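# Start the shaker holding four jars

## Task

Turn on the shaker, which already has the four jars sitting on it and is preset to a 20-second run.

## Robot and tools

Robot: two arms, left_arm and right_arm, each with six joints and a parallel gripper. Calibrated bases in the scene frame: left_arm at (-0.051, +0.260, 0) m, right_arm at (+0.014, -0.321, 0) m, both turned almost not at all about z. Scene frame: origin at table-top height, halfway between the nominal bases; +x points out over the table, +z up, left_arm sits on the +y side (arm names do not match image sides). Printed hand positions and orientations are in this frame and may be a few cm off, more when reaching far.

Joint order, used in every row and every per-arm list: waist, shoulder, elbow, wrist pitch, wrist yaw, wrist roll. Nominal ranges in radians: waist -2.618 to 3.054, shoulder 0.000 to 3.142, elbow 0.000 to 3.142, wrist pitch -1.571 to 1.571, wrist yaw -1.571 to 1.571, wrist roll -2.094 to 2.094. True ends may differ by up to 0.059 rad; a target beyond that margin and farther out than the current angle is rejected, and one past the real end is clipped (the result then says "joint sent to its limit").

A row is always 14 plain numbers: left_arm's six absolute joint angles (rad) plus its gripper opening, then the same seven for right_arm, even if one arm stays put. Opening runs from -1 (closed) to +1 (fully open); it is a command, so to keep a gripper unchanged resend its current value (0 means half-open, not "no change"). To hold an arm still, resend its "Joint targets" values.

Tools:
- execute_actions(actions, cameras): actions is a list of actions; each action is a list of up to 15 rows, one per 1/30 s step; a short action repeats its last row to fill 15 steps. Joint values are absolute target angles. Per step a joint target can lead its measured angle by at most 0.339 rad (waist, shoulder, elbow) or 2.2 rad (wrist joints), and targets implying a gripper jump over 200 mm are scaled back. An empty actions list returns full state and all camera images, including the scene number.
- move(target, speed, blend, opening_speed, grip_force, blocking, cameras): target is one 14-number row or a list of up to 15 rows of absolute joint angles, all joints interpolated together (so grippers travel on curves, with no collision avoidance). speed: rad/s for the joint with the farthest to go, 0.01 to 12.57, default 0.5, one value or one per target. blend: rad of corner rounding between listed targets; 0 (default) stops at each. opening_speed: rate of gripper opening change per second on the -1..+1 scale, at least 0.2. grip_force: newtons per pad, 10 to 50 (50 = full), one value or one per arm; persists; lower values close slowly. blocking=false returns after about 0.5 s while the move continues; a new move replaces it. Paths under 0.5 s are slowed; over 10 s they stop short. Result adds a "move:" line: done, off_target (resting over 0.035 rad away), moving, held, fault, and limits=held if steps were withheld.
- wait(seconds 0 to 10, cameras): robot keeps its last command; ends early if a running move ends.
- stop(cameras): brakes the running move; faster moves need more room.
- zoom_image(camera, region [x0,y0,x1,y1] in pixels, max 504x504): enlarges part of the newest image from cam_high, cam_over, cam_left_wrist or cam_right_wrist.
- finished_scene(scene): integer, the current scene's number; ends the scene irreversibly. The goal must hold with the robot hands-off.

cameras argument: list of names, ["all"], or [] for none; an unknown name voids the call. Images are 896x504.

Result lines: Joint positions (rad; each arm's block ends with gripper gap in m, 0.093 fully open), Joint velocities (rad/s; may show "within noise" or be omitted when all are quiet), Joint targets (what joints are currently driven toward), Tool commands, end_effector_position (point between pads, ~1 cm behind fingertips; fingers point along gripper +z, close along y) and end_effector_quat_wxyz, grip_measured (motor position, +1 open, -1 closed; pads meet near -0.94; add ~0.0208 per mm of object width; may read up to 0.02 high), Joint torques (N m, include gravity, noisy, first three wrap at ±28), motor temperatures, and step readings for execute_actions. "joint command not followed" means the clearance check altered targets. Friction and gear play can leave joints short of or past targets; tiny turns may not happen.

Gripping: sending about 0.24 below the width reading squeezes a rigid object at full force; send the same value to keep holding, and a value well above the width reading to release. Jumping far below in one step causes a brief hard squeeze.

Things to avoid: hitting or pressing the two arms together (can end the scene), closing one gripper on the other's fingers, fast contact with fixed or heavy items, pushing far past a contact, dropping or knocking anything, and letting any object leave the table. The wrist-camera cables count as part of the arm; do not load them. Motors heat when holding loads, stretched out, or pushing against something; MOTOR HOT shows at 75 °C, at 90 °C the arm folds and idles, at 100 °C it goes limp. Any arm stop wastes effort, so prefer smooth, moderate moves. The scene keeps running while you think.

Each tool is called after "Emit:" by a JSON object that holds its "name" and its "arguments", one argument or row to a line.

## Session

Emit:
{"name": "execute_actions", "arguments": {
  "actions": []
}}

Scene clock: 0.00 s.
left_arm: end_effector_position=(+0.2502, +0.2346, +0.2769) grip_measured=+1.000 end_effector_quat_wxyz=(+0.501, +0.008, +0.842, +0.201) | right_arm: end_effector_position=(+0.3269, -0.3087, +0.3255) grip_measured=+1.000 end_effector_quat_wxyz=(+0.572, -0.014, +0.815, -0.093)
Joint positions: left_arm=[-0.473 0.972 0.963 -0.596 -0.744 -0.047 0.093] | right_arm=[0.162 0.889 1.005 -0.471 0.344 -0.054 0.093]
Joint velocities: within noise
Joint torques (N m): no reading
Motor temperatures (°C): left_arm=[33 40 42 51 38 32 30] | right_arm=[31 42 46 51 27 30 29]
Heat: left arm: 51 °C; right arm: 51 °C.
Joint targets: left_arm=[-0.473 0.971 0.970 -0.607 -0.747 -0.048] | right_arm=[0.162 0.884 1.020 -0.454 0.345 -0.053]
Tool commands: left_gripper/opening=+1.0 right_gripper/opening=+1.0

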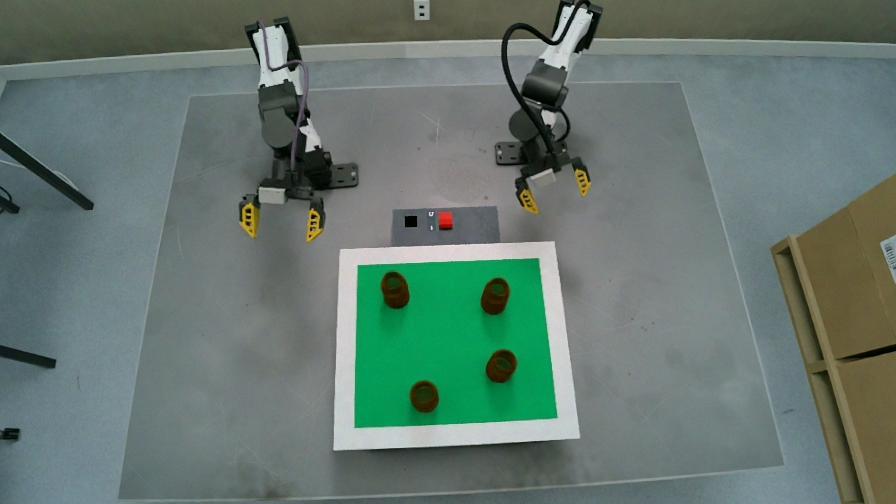

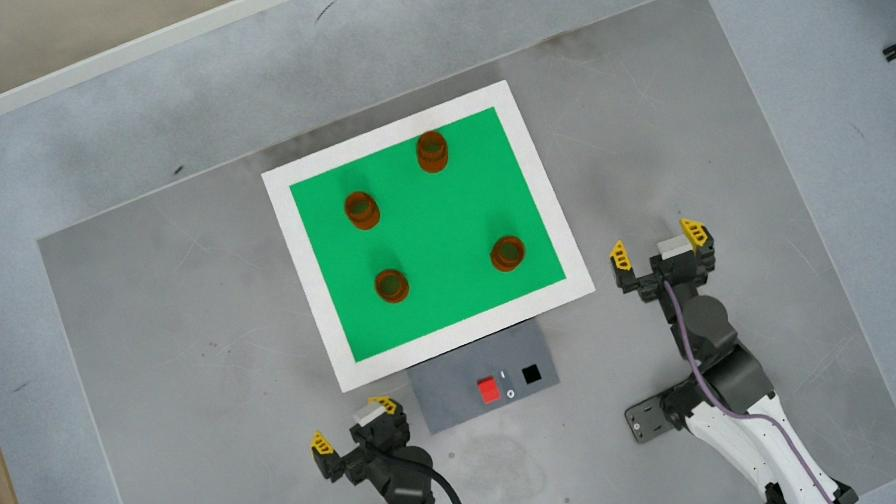

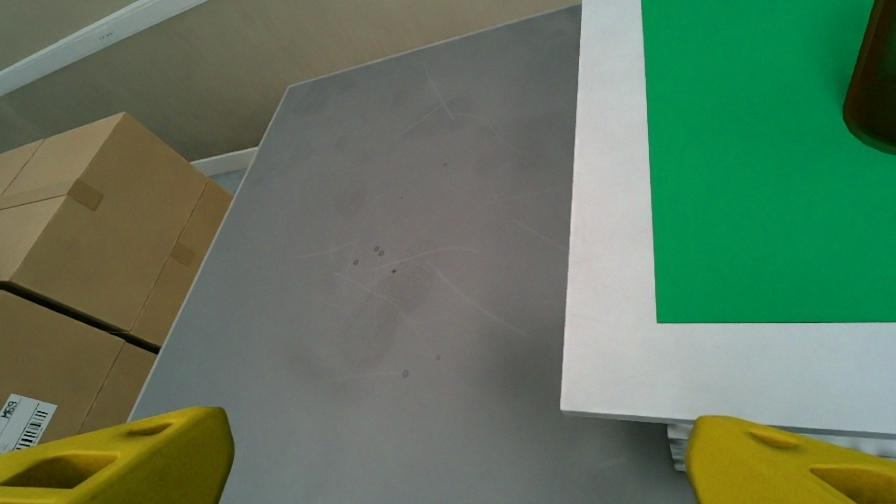

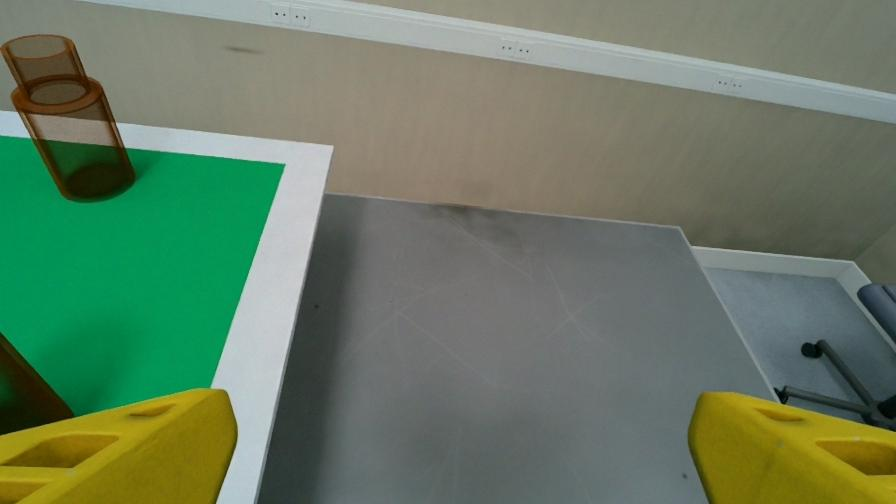

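Emit:
{"name": "zoom_image", "arguments": {
  "camera": "cam_high",
  "region": [370, 190, 530, 280]
}}

Emit:
{"name": "zoom_image", "arguments": {
  "camera": "cam_over",
  "region": [390, 310, 570, 440]
}}

Emit:
{"name": "zoom_image", "arguments": {
  "camera": "cam_high",
  "region": [320, 230, 600, 460]
}}

Scaled by 3.150 from the camera's 896x504 image, which has a finer 1280x720 frame.

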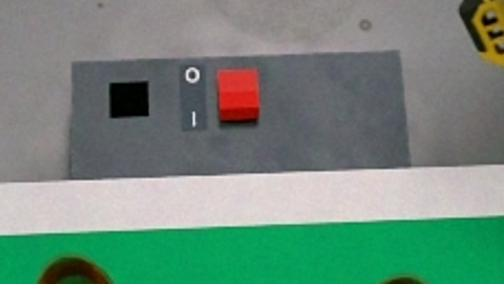

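Scaled by 2.800 from the camera's 896x504 image, which has a finer 1280x720 frame.

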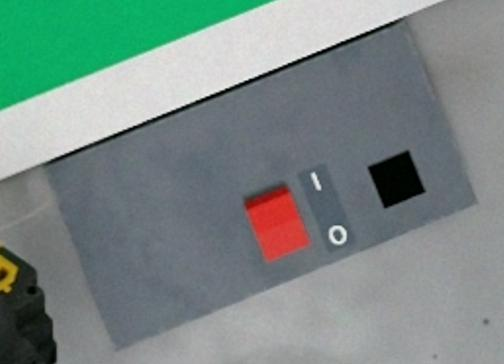

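Scaled by 1.800 from the camera's 896x504 image, which has a finer 1280x720 frame.

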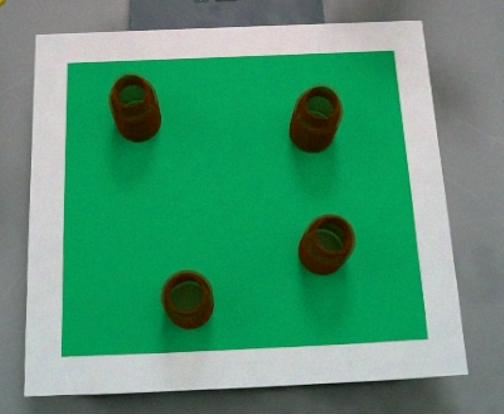

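Emit:
{"name": "move", "arguments": {
  "target": [-0.785, 1.489, 1.414, -1.059, 0.0, 0.0, -0.94, 0.162, 0.884, 1.020, -0.454, 0.345, -0.053, 1.0],
  "speed": 0.8,
  "cameras": ["all"]
}}

Scene clock: 72.60 s.
left_arm: end_effector_position=(+0.2046, +0.0117, +0.2010) grip_measured=-0.937 end_effector_quat_wxyz=(+0.224, +0.360, +0.902, -0.083) | right_arm: end_effector_position=(+0.3269, -0.3087, +0.3255) grip_measured=+1.000 end_effector_quat_wxyz=(+0.572, -0.014, +0.815, -0.093)
Joint positions: left_arm=[-0.783 1.474 1.391 -1.007 -0.02 -0.015 0] | right_arm=[0.162 0.889 1.005 -0.471 0.344 -0.054 0.093]
Joint torques (N m): left_arm=[-0.1 -4.57 9.57 0.91 0.31 0.12] | right_arm=[0.01 -1.55 9.36 2.08 0.12 -0.01]
Motor temperatures (°C): left_arm=[32 38 49 52 36 31 29] | right_arm=[31 40 50 57 27 28 29]
Heat: left arm: 52 °C; right arm: 57 °C.
Joint targets: left_arm=[-0.784 1.489 1.415 -1.059 0.000 -0.006] | right_arm=[0.162 0.884 1.020 -0.454 0.345 -0.053]
move: off_target (left_arm); left_arm: the wrist pitch is farthest, 0.052 rad from its target

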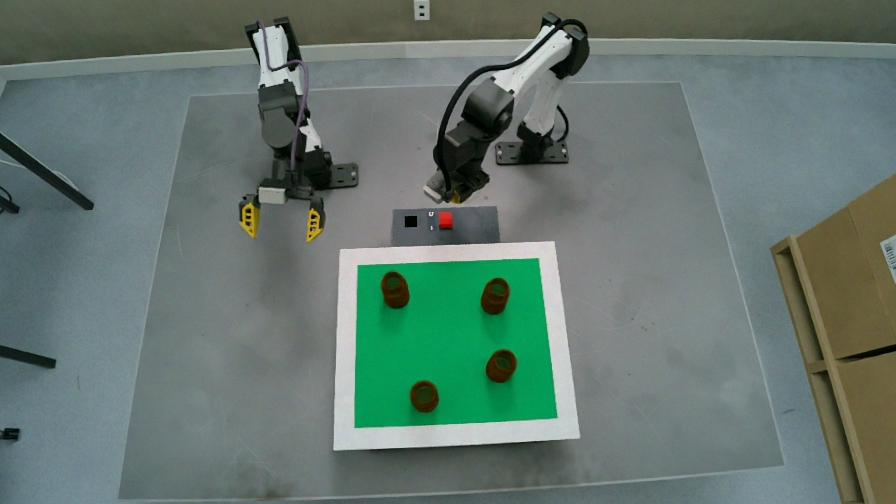

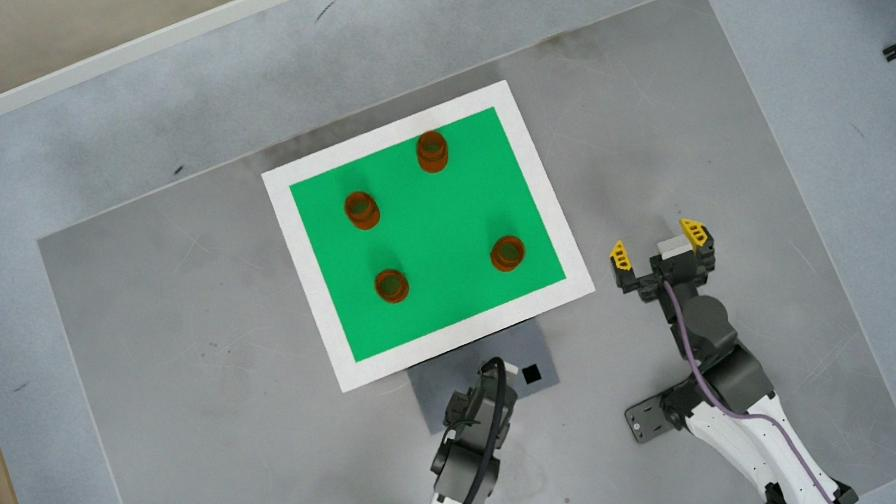

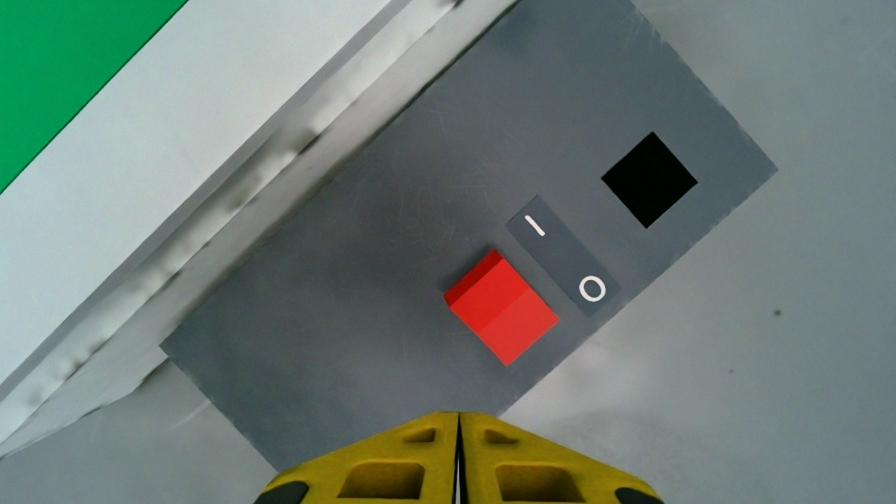

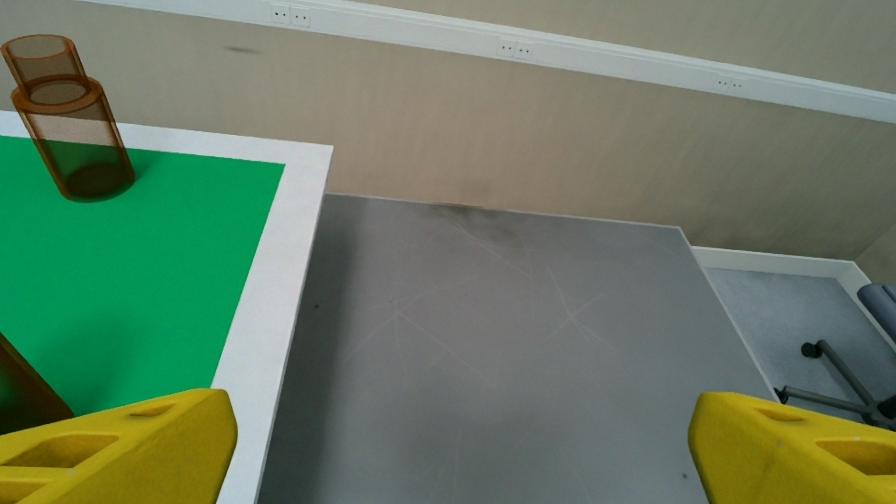

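Emit:
{"name": "move", "arguments": {
  "target": [-0.825, 1.492, 1.091, -0.733, 0.0, 0.0, -0.94, 0.162, 0.884, 1.020, -0.454, 0.345, -0.053, 1.0],
  "speed": 0.5,
  "cameras": ["all"]
}}

Scene clock: 115.63 s.
left_arm: end_effector_position=(+0.1909, +0.0115, +0.1223) grip_measured=-0.937 end_effector_quat_wxyz=(+0.201, +0.376, +0.901, -0.078) | right_arm: end_effector_position=(+0.3269, -0.3087, +0.3255) grip_measured=+1.000 end_effector_quat_wxyz=(+0.572, -0.014, +0.815, -0.093)
Joint positions: left_arm=[-0.81 1.474 1.098 -0.761 -0.019 -0.014 0] | right_arm=[0.162 0.889 1.005 -0.471 0.344 -0.054 0.093]
Joint torques (N m): left_arm=[-0.46 -4.49 6.87 1.74 0.27 0.11] | right_arm=[-0.01 -1.58 9.36 2.08 0.13 -0.02]
Motor temperatures (°C): left_arm=[31 40 51 48 35 30 29] | right_arm=[31 39 50 58 27 28 29]
Heat: left arm: 51 °C; right arm: 58 °C.
Joint targets: left_arm=[-0.816 1.492 1.090 -0.732 0.000 -0.003] | right_arm=[0.162 0.884 1.020 -0.454 0.345 -0.053]
move: done

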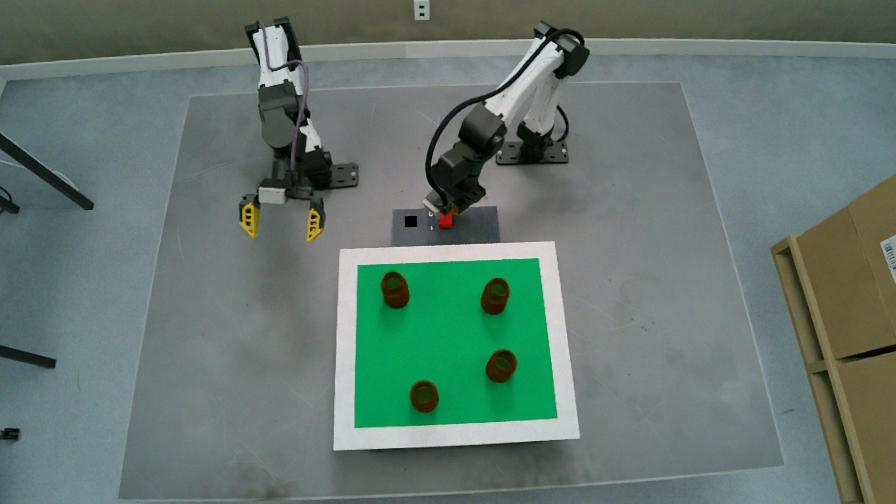

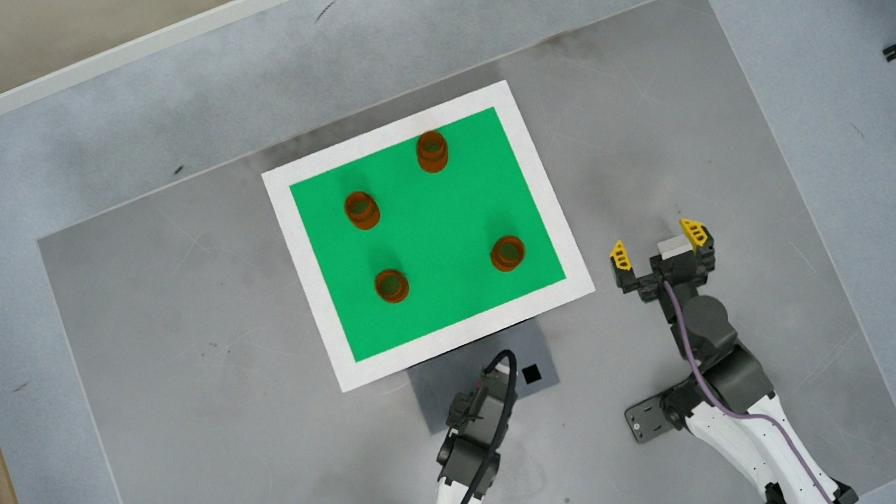

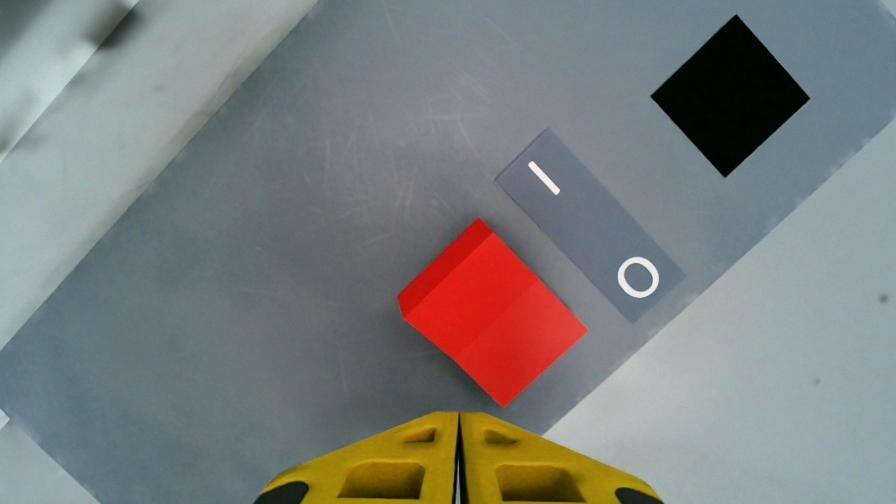

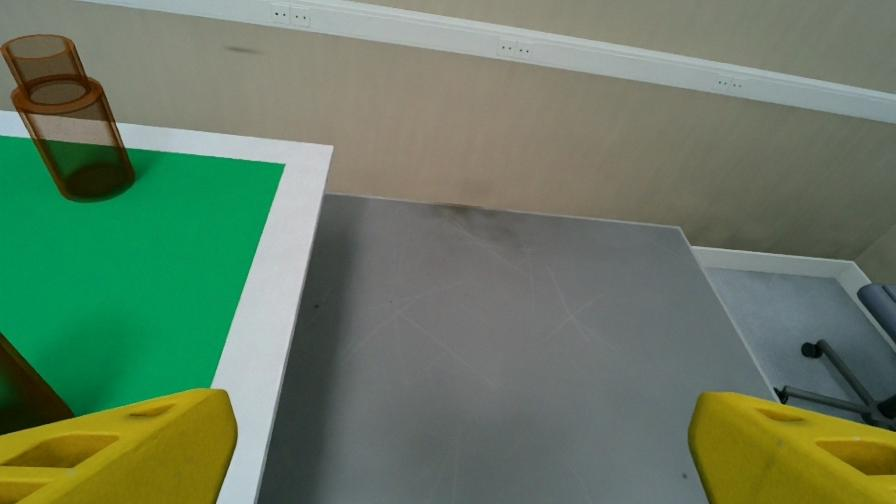

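Emit:
{"name": "move", "arguments": {
  "target": [-0.816, 1.618, 1.186, -0.68, 0.0, 0.0, -0.94, 0.162, 0.884, 1.020, -0.454, 0.345, -0.053, 1.0],
  "speed": 0.3,
  "cameras": ["cam_high", "cam_left_wrist"]
}}

Emit:
{"name": "zoom_image", "arguments": {
  "camera": "cam_high",
  "region": [380, 160, 520, 260]
}}

Scene clock: 172.00 s.
left_arm: end_effector_position=(+0.2109, -0.0095, +0.1088) grip_measured=-0.937 end_effector_quat_wxyz=(+0.199, +0.377, +0.901, -0.076) | right_arm: end_effector_position=(+0.3269, -0.3087, +0.3255) grip_measured=+1.000 end_effector_quat_wxyz=(+0.572, -0.014, +0.815, -0.093)
Joint positions: left_arm=[-0.81 1.597 1.164 -0.709 -0.019 -0.011 0] | right_arm=[0.162 0.889 1.005 -0.471 0.344 -0.054 0.093]
Joint torques (N m): left_arm=[-0.54 -5.23 9.39 1.73 0.3 0.11] | right_arm=[-0.03 -1.59 9.32 2.07 0.13 -0.02]
Motor temperatures (°C): left_arm=[31 40 47 49 34 30 29] | right_arm=[30 38 50 59 27 27 29]
Heat: left arm: 49 °C; right arm: 59 °C.
Joint targets: left_arm=[-0.816 1.618 1.187 -0.681 0.000 0.001] | right_arm=[0.162 0.884 1.020 -0.454 0.345 -0.053]
move: done
Images, in order (width x height): cam_high 896x504, cam_left_wrist 896x504.

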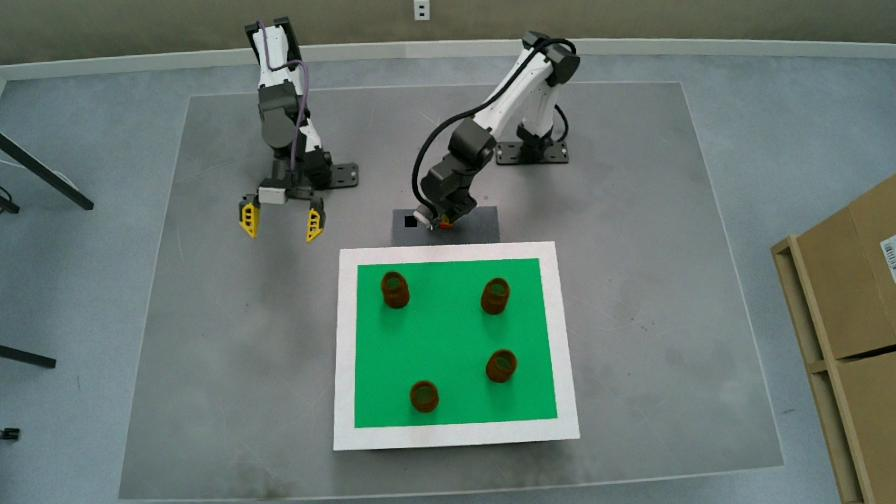

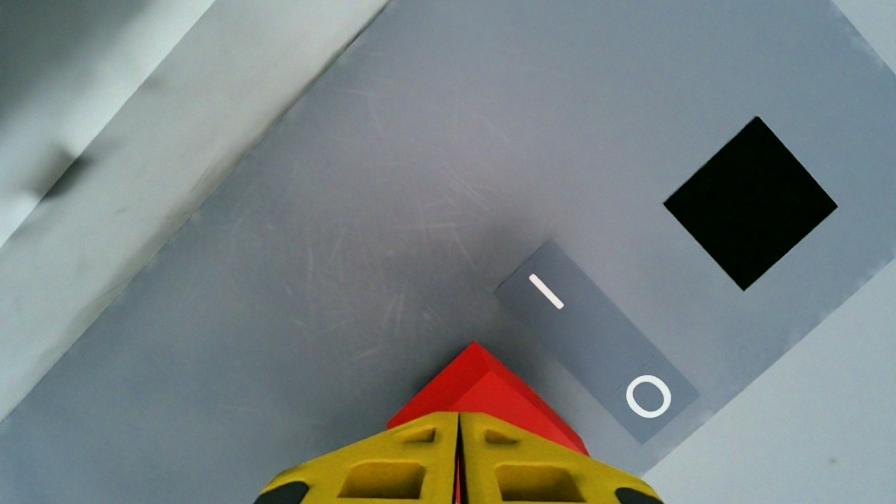

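Scaled by 3.600 from the camera's 896x504 image, which has a finer 1280x720 frame.

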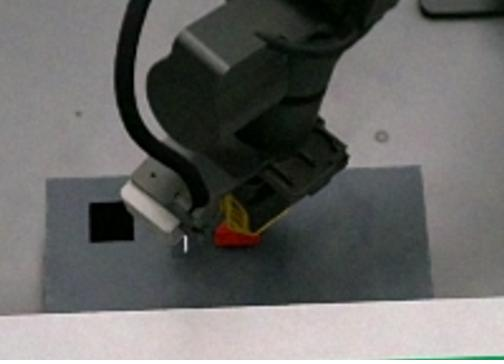

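Emit:
{"name": "move", "arguments": {
  "target": [
    [-0.786, 1.618, 1.187, -0.657, 0.0, 0.0, -0.94, 0.162, 0.884, 1.020, -0.454, 0.345, -0.053, 1.0],
    [-0.786, 1.698, 1.187, -0.657, 0.0, 0.0, -0.94, 0.162, 0.884, 1.020, -0.454, 0.345, -0.053, 1.0],
    [-0.786, 1.45, 1.187, -0.657, 0.0, 0.0, -0.94, 0.162, 0.884, 1.020, -0.454, 0.345, -0.053, 1.0]
  ],
  "speed": [0.2, 0.12, 0.3],
  "blend": [0.03, 0, 0],
  "cameras": ["cam_high", "cam_over", "cam_left_wrist"]
}}

Emit:
{"name": "zoom_image", "arguments": {
  "camera": "cam_left_wrist",
  "region": [300, 100, 800, 504]
}}

Scene clock: 219.43 s.
left_arm: end_effector_position=(+0.2214, -0.0098, +0.1632) grip_measured=-0.937 end_effector_quat_wxyz=(+0.277, +0.359, +0.885, -0.108) | right_arm: end_effector_position=(+0.3269, -0.3087, +0.3255) grip_measured=+1.000 end_effector_quat_wxyz=(+0.572, -0.014, +0.815, -0.093)
Joint positions: left_arm=[-0.79 1.471 1.178 -0.675 -0.017 -0.011 0] | right_arm=[0.162 0.889 1.005 -0.471 0.344 -0.054 0.093]
Joint torques (N m): left_arm=[0.31 -7.57 8.4 2.04 0.26 0.15] | right_arm=[-0.06 -1.55 9.28 2.08 0.12 -0.02]
Motor temperatures (°C): left_arm=[31 41 46 47 34 29 29] | right_arm=[30 37 50 60 27 27 29]
Heat: left arm: 47 °C; right arm: 60 °C.
Joint targets: left_arm=[-0.786 1.450 1.186 -0.657 0.000 0.000] | right_arm=[0.162 0.884 1.020 -0.454 0.345 -0.053]
move: done; blend cut to 0.015 rad at target 1
Images, in order (width x height): cam_high 896x504, cam_over 896x504, cam_left_wrist 896x504.

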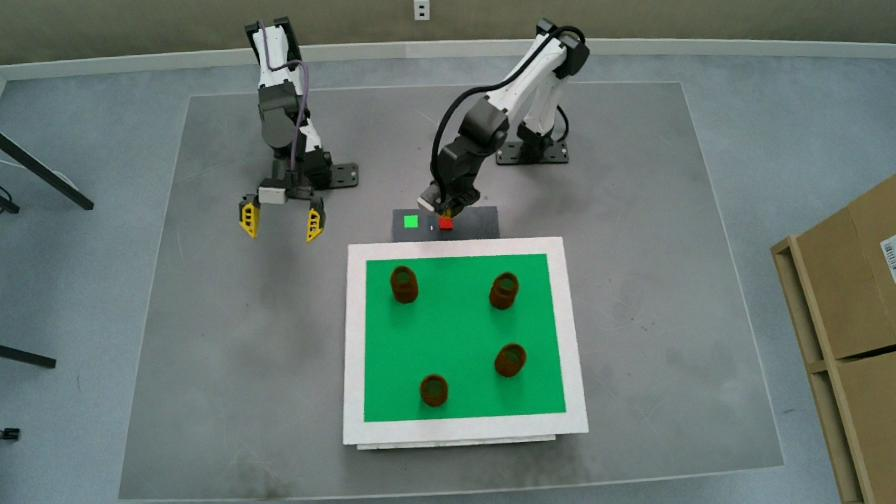

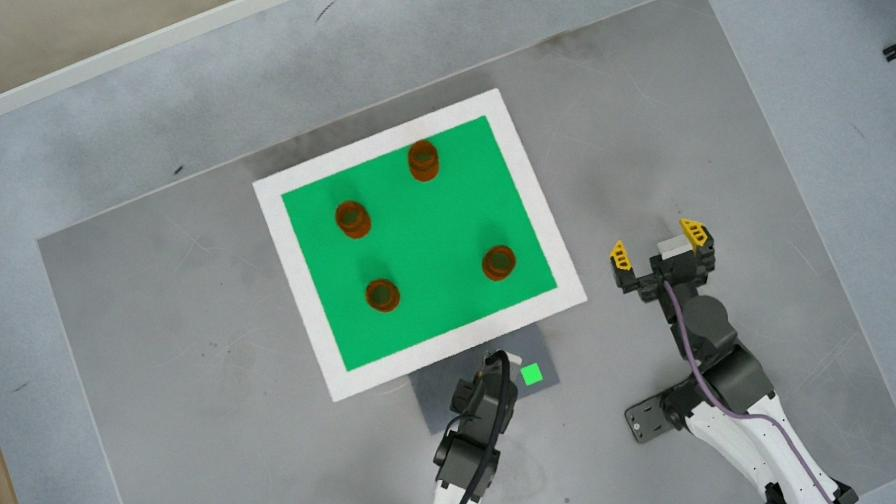

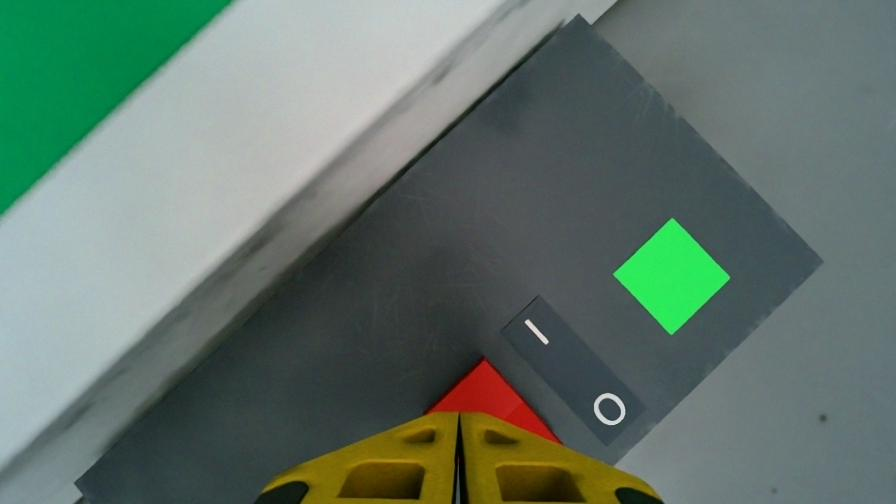

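Scaled by 1.008 from the camera's 896x504 image, which has a finer 1280x720 frame.

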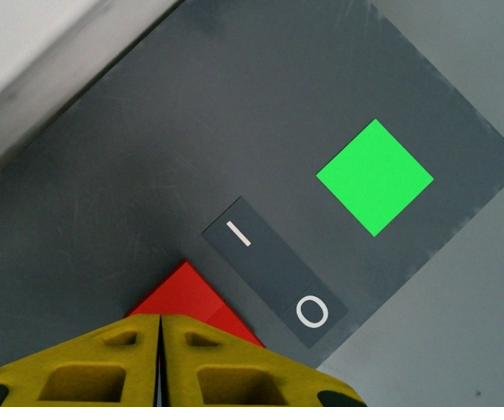

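Emit:
{"name": "wait", "arguments": {
  "seconds": 1,
  "cameras": ["cam_high", "cam_over"]
}}

Scene clock: 222.70 s.
left_arm: end_effector_position=(+0.2214, -0.0098, +0.1632) grip_measured=-0.937 end_effector_quat_wxyz=(+0.277, +0.359, +0.885, -0.108) | right_arm: end_effector_position=(+0.3269, -0.3087, +0.3255) grip_measured=+1.000 end_effector_quat_wxyz=(+0.572, -0.014, +0.815, -0.093)
Joint positions: left_arm=[-0.79 1.471 1.178 -0.675 -0.017 -0.011 0] | right_arm=[0.162 0.889 1.005 -0.471 0.344 -0.054 0.093]
Joint torques (N m): left_arm=[0.34 -7.73 8.51 1.99 0.29 0.13] | right_arm=[-0.02 -1.55 9.39 2.07 0.13 -0.01]
Motor temperatures (°C): left_arm=[31 41 46 47 34 29 29] | right_arm=[30 37 50 60 27 27 29]
Heat: left arm: 47 °C; right arm: 60 °C.
Joint targets: left_arm=[-0.786 1.450 1.186 -0.657 0.000 0.000] | right_arm=[0.162 0.884 1.020 -0.454 0.345 -0.053]
Tool commands: left_gripper/opening=-0.94 right_gripper/opening=+1.0
wait: 1.00 s; at rest from the start
Images, in order (width x height): cam_high 896x504, cam_over 896x504.

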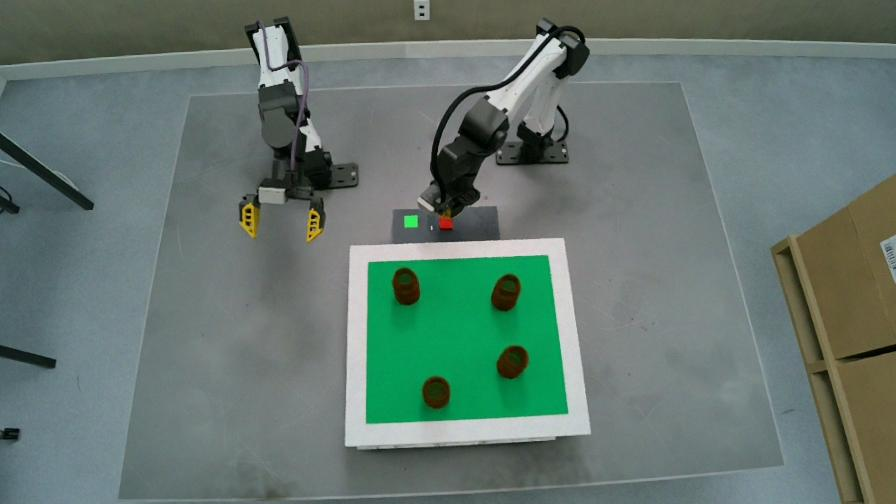

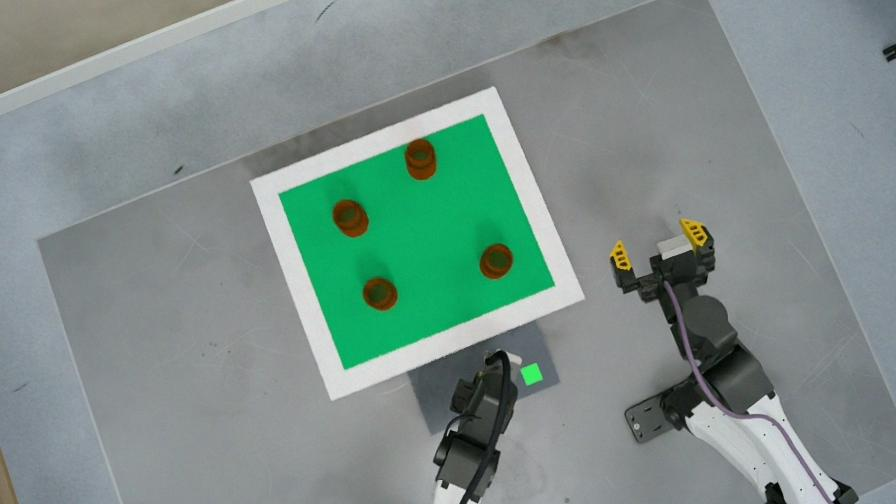

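Emit:
{"name": "wait", "arguments": {
  "seconds": 2.5,
  "cameras": ["cam_high"]
}}

Scene clock: 227.90 s.
left_arm: end_effector_position=(+0.2214, -0.0098, +0.1632) grip_measured=-0.937 end_effector_quat_wxyz=(+0.277, +0.359, +0.885, -0.108) | right_arm: end_effector_position=(+0.3269, -0.3087, +0.3255) grip_measured=+1.000 end_effector_quat_wxyz=(+0.572, -0.014, +0.815, -0.093)
Joint positions: left_arm=[-0.79 1.471 1.178 -0.675 -0.017 -0.011 0] | right_arm=[0.162 0.889 1.005 -0.471 0.344 -0.054 0.093]
Joint torques (N m): left_arm=[0.24 -7.65 8.53 2 0.3 0.15] | right_arm=[0.02 -1.54 9.32 2.07 0.12 -0.02]
Motor temperatures (°C): left_arm=[31 40 47 47 34 29 29] | right_arm=[30 37 50 60 27 27 29]
Heat: left arm: 47 °C; right arm: 60 °C.
Joint targets: left_arm=[-0.786 1.450 1.186 -0.657 0.000 0.000] | right_arm=[0.162 0.884 1.020 -0.454 0.345 -0.053]
Tool commands: left_gripper/opening=-0.94 right_gripper/opening=+1.0
wait: 2.50 s; at rest from the start
Images, in order (width x height): cam_high 896x504.

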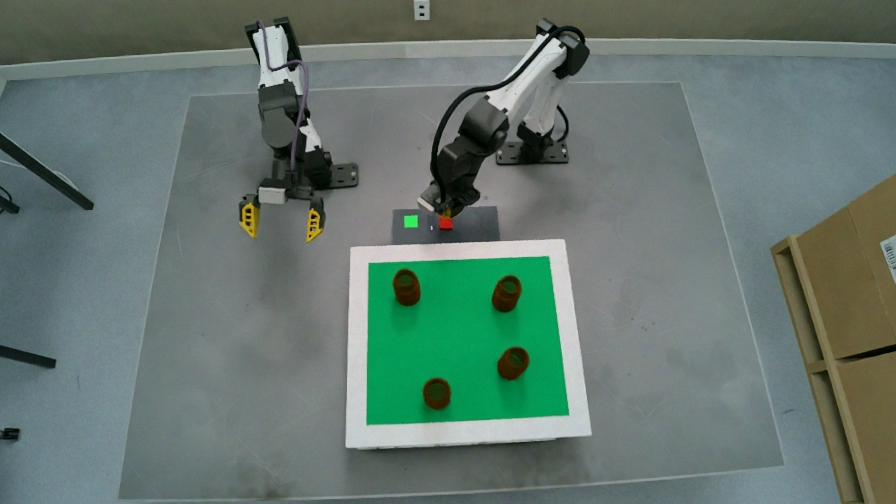

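Emit:
{"name": "wait", "arguments": {
  "seconds": 3,
  "cameras": ["cam_high"]
}}

Emit:
{"name": "wait", "arguments": {
  "seconds": 3,
  "cameras": ["cam_high"]
}}

Scene clock: 232.80 s.
left_arm: end_effector_position=(+0.2214, -0.0098, +0.1632) grip_measured=-0.937 end_effector_quat_wxyz=(+0.277, +0.359, +0.885, -0.108) | right_arm: end_effector_position=(+0.3269, -0.3087, +0.3255) grip_measured=+1.000 end_effector_quat_wxyz=(+0.572, -0.014, +0.815, -0.093)
Joint positions: left_arm=[-0.79 1.471 1.178 -0.675 -0.017 -0.011 0] | right_arm=[0.162 0.889 1.005 -0.471 0.344 -0.054 0.093]
Joint torques (N m): left_arm=[0.38 -7.56 8.53 2 0.31 0.11] | right_arm=[-0.01 -1.51 9.36 2.08 0.14 -0.02]
Motor temperatures (°C): left_arm=[31 41 47 47 34 29 29] | right_arm=[30 37 50 60 27 27 29]
Heat: left arm: 47 °C; right arm: 60 °C.
Joint targets: left_arm=[-0.786 1.450 1.186 -0.657 0.000 0.000] | right_arm=[0.162 0.884 1.020 -0.454 0.345 -0.053]
Tool commands: left_gripper/opening=-0.94 right_gripper/opening=+1.0
wait: 3.00 s; at rest from the start
Images, in order (width x height): cam_high 896x504.

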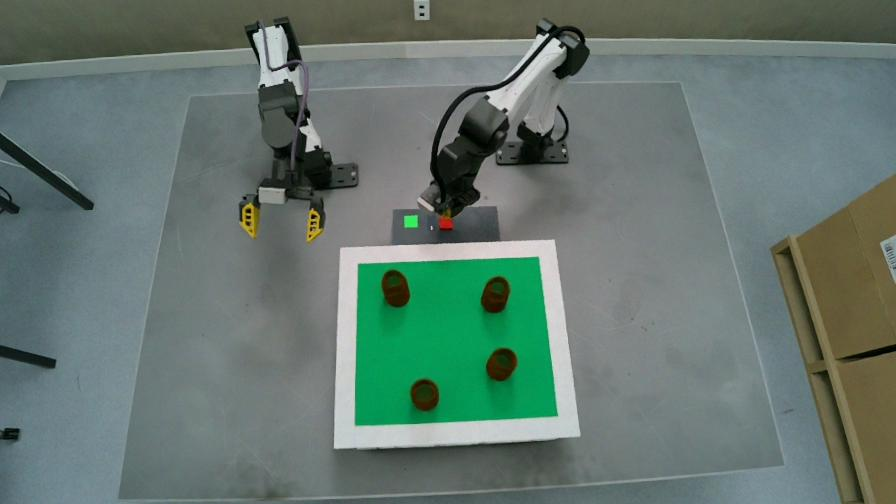

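Scene clock: 235.80 s.
left_arm: end_effector_position=(+0.2214, -0.0098, +0.1632) grip_measured=-0.937 end_effector_quat_wxyz=(+0.277, +0.359, +0.885, -0.108) | right_arm: end_effector_position=(+0.3269, -0.3087, +0.3255) grip_measured=+1.000 end_effector_quat_wxyz=(+0.572, -0.014, +0.815, -0.093)
Joint positions: left_arm=[-0.79 1.471 1.178 -0.675 -0.017 -0.011 0] | right_arm=[0.162 0.889 1.005 -0.471 0.344 -0.054 0.093]
Joint torques (N m): left_arm=[0.23 -7.56 8.49 1.97 0.33 0.11] | right_arm=[0.01 -1.55 9.33 2.07 0.13 -0.02]
Motor temperatures (°C): left_arm=[31 41 47 47 34 29 29] | right_arm=[30 37 50 60 27 27 29]
Heat: left arm: 47 °C; right arm: 60 °C.
Joint targets: left_arm=[-0.786 1.450 1.186 -0.657 0.000 0.000] | right_arm=[0.162 0.884 1.020 -0.454 0.345 -0.053]
Tool commands: left_gripper/opening=-0.94 right_gripper/opening=+1.0
wait: 3.00 s; at rest by 0.17 s
Images, in order (width x height): cam_high 896x504.

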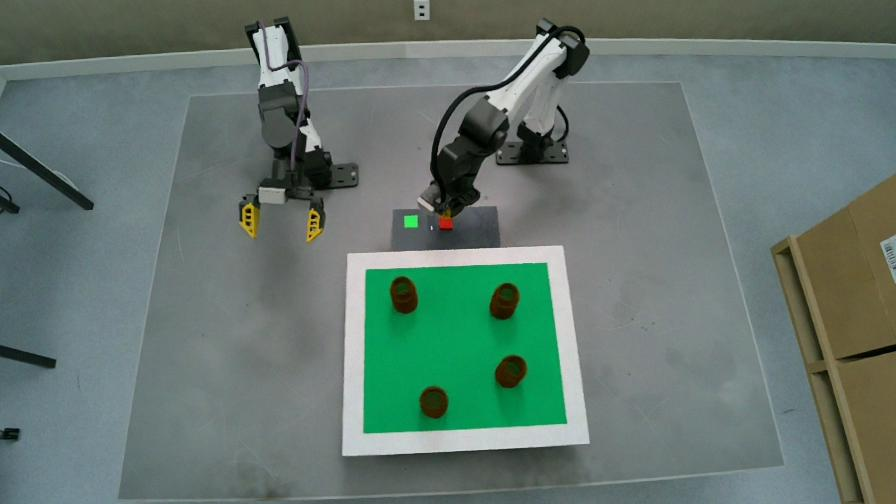

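Emit:
{"name": "wait", "arguments": {
  "seconds": 2,
  "cameras": ["cam_high", "cam_left_wrist"]
}}

Scene clock: 240.23 s.
left_arm: end_effector_position=(+0.2214, -0.0098, +0.1632) grip_measured=-0.937 end_effector_quat_wxyz=(+0.277, +0.359, +0.885, -0.108) | right_arm: end_effector_position=(+0.3269, -0.3087, +0.3255) grip_measured=+1.000 end_effector_quat_wxyz=(+0.572, -0.014, +0.815, -0.093)
Joint positions: left_arm=[-0.79 1.471 1.178 -0.675 -0.017 -0.011 0] | right_arm=[0.162 0.889 1.005 -0.471 0.344 -0.054 0.093]
Joint torques (N m): left_arm=[0.32 -7.66 8.58 1.98 0.31 0.09] | right_arm=[-0.08 -1.51 9.32 2.08 0.13 -0.03]
Motor temperatures (°C): left_arm=[31 41 47 47 34 29 29] | right_arm=[30 37 50 60 27 27 29]
Heat: left arm: 47 °C; right arm: 60 °C.
Joint targets: left_arm=[-0.786 1.450 1.186 -0.657 0.000 0.000] | right_arm=[0.162 0.884 1.020 -0.454 0.345 -0.053]
Tool commands: left_gripper/opening=-0.94 right_gripper/opening=+1.0
wait: 2.00 s; at rest from the start
Images, in order (width x height): cam_high 896x504, cam_left_wrist 896x504.

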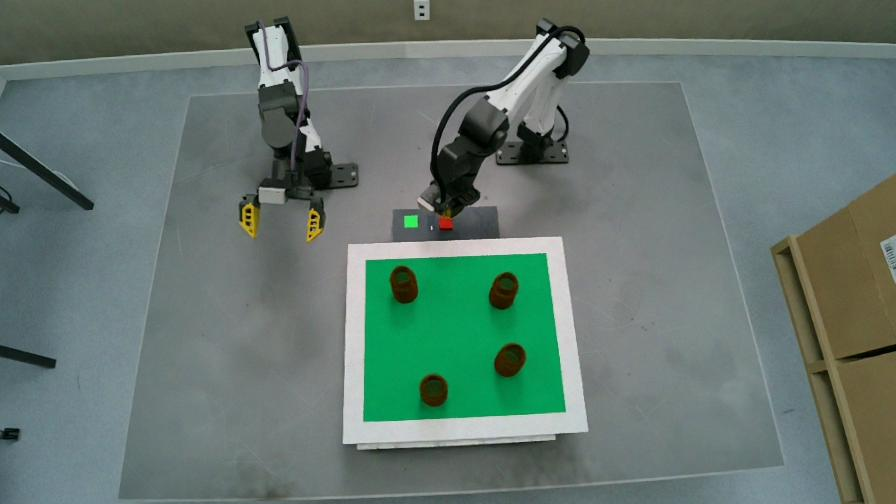

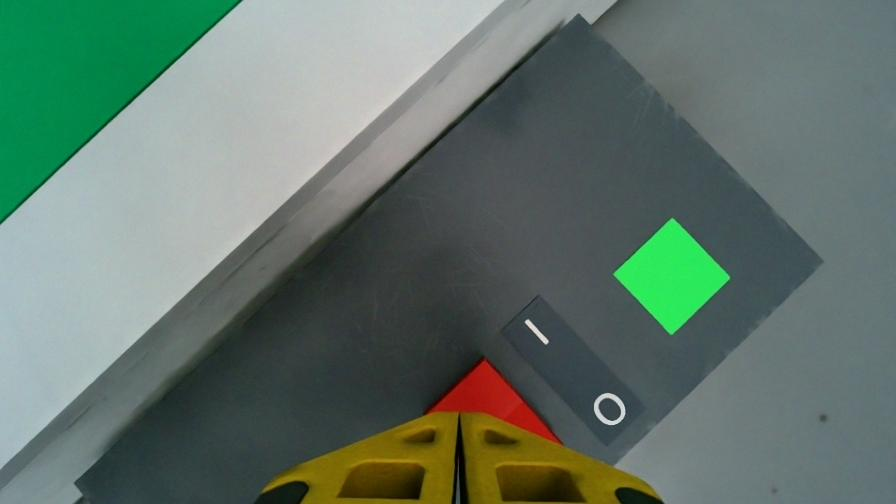

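Emit:
{"name": "wait", "arguments": {
  "seconds": 1,
  "cameras": ["cam_high"]
}}

Emit:
{"name": "wait", "arguments": {
  "seconds": 0.7,
  "cameras": ["cam_high"]
}}

Scene clock: 246.30 s.
left_arm: end_effector_position=(+0.2214, -0.0098, +0.1632) grip_measured=-0.937 end_effector_quat_wxyz=(+0.277, +0.359, +0.885, -0.108) | right_arm: end_effector_position=(+0.3269, -0.3087, +0.3255) grip_measured=+1.000 end_effector_quat_wxyz=(+0.572, -0.014, +0.815, -0.093)
Joint positions: left_arm=[-0.79 1.471 1.178 -0.675 -0.017 -0.011 0] | right_arm=[0.162 0.889 1.005 -0.471 0.344 -0.054 0.093]
Joint torques (N m): left_arm=[0.35 -7.56 8.5 2 0.31 0.14] | right_arm=[-0.03 -1.52 9.36 2.08 0.13 -0.02]
Motor temperatures (°C): left_arm=[30 41 47 47 34 29 29] | right_arm=[30 37 50 60 27 27 29]
Heat: left arm: 47 °C; right arm: 60 °C.
Joint targets: left_arm=[-0.786 1.450 1.186 -0.657 0.000 0.000] | right_arm=[0.162 0.884 1.020 -0.454 0.345 -0.053]
Tool commands: left_gripper/opening=-0.94 right_gripper/opening=+1.0
wait: 1.00 s; at rest from the start
Images, in order (width x height): cam_high 896x504.

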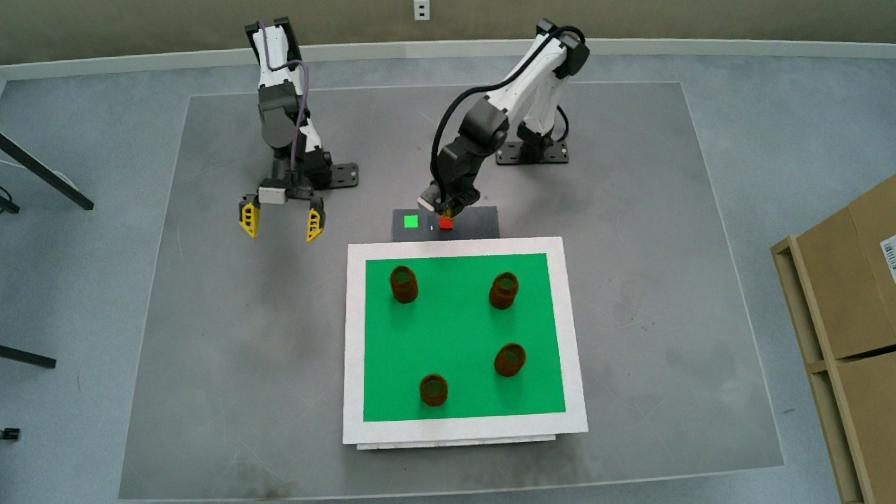

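Scene clock: 247.00 s.
left_arm: end_effector_position=(+0.2214, -0.0098, +0.1632) grip_measured=-0.937 end_effector_quat_wxyz=(+0.277, +0.359, +0.885, -0.108) | right_arm: end_effector_position=(+0.3269, -0.3087, +0.3255) grip_measured=+1.000 end_effector_quat_wxyz=(+0.572, -0.014, +0.815, -0.093)
Joint positions: left_arm=[-0.79 1.471 1.178 -0.675 -0.017 -0.011 0] | right_arm=[0.162 0.889 1.005 -0.471 0.344 -0.054 0.093]
Joint torques (N m): left_arm=[0.27 -7.62 8.55 2.01 0.32 0.11] | right_arm=[-0.05 -1.57 9.37 2.08 0.11 -0.03]
Motor temperatures (°C): left_arm=[30 41 47 47 33 29 29] | right_arm=[30 37 50 60 27 27 29]
Heat: left arm: 47 °C; right arm: 60 °C.
Joint targets: left_arm=[-0.786 1.450 1.186 -0.657 0.000 0.000] | right_arm=[0.162 0.884 1.020 -0.454 0.345 -0.053]
Tool commands: left_gripper/opening=-0.94 right_gripper/opening=+1.0
wait: 0.70 s; at rest by 0.17 s
Images, in order (width x height): cam_high 896x504.

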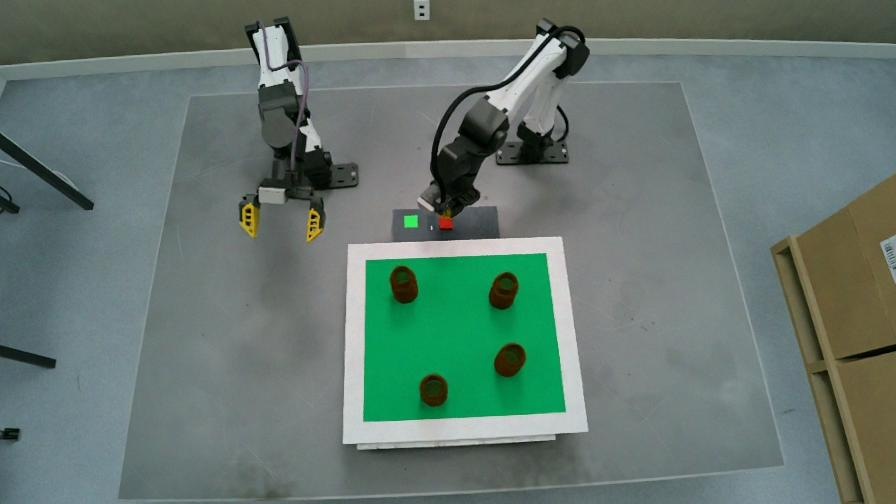

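Emit:
{"name": "finished_scene", "arguments": {
  "scene": 1
}}

The scene is finished: the task was done.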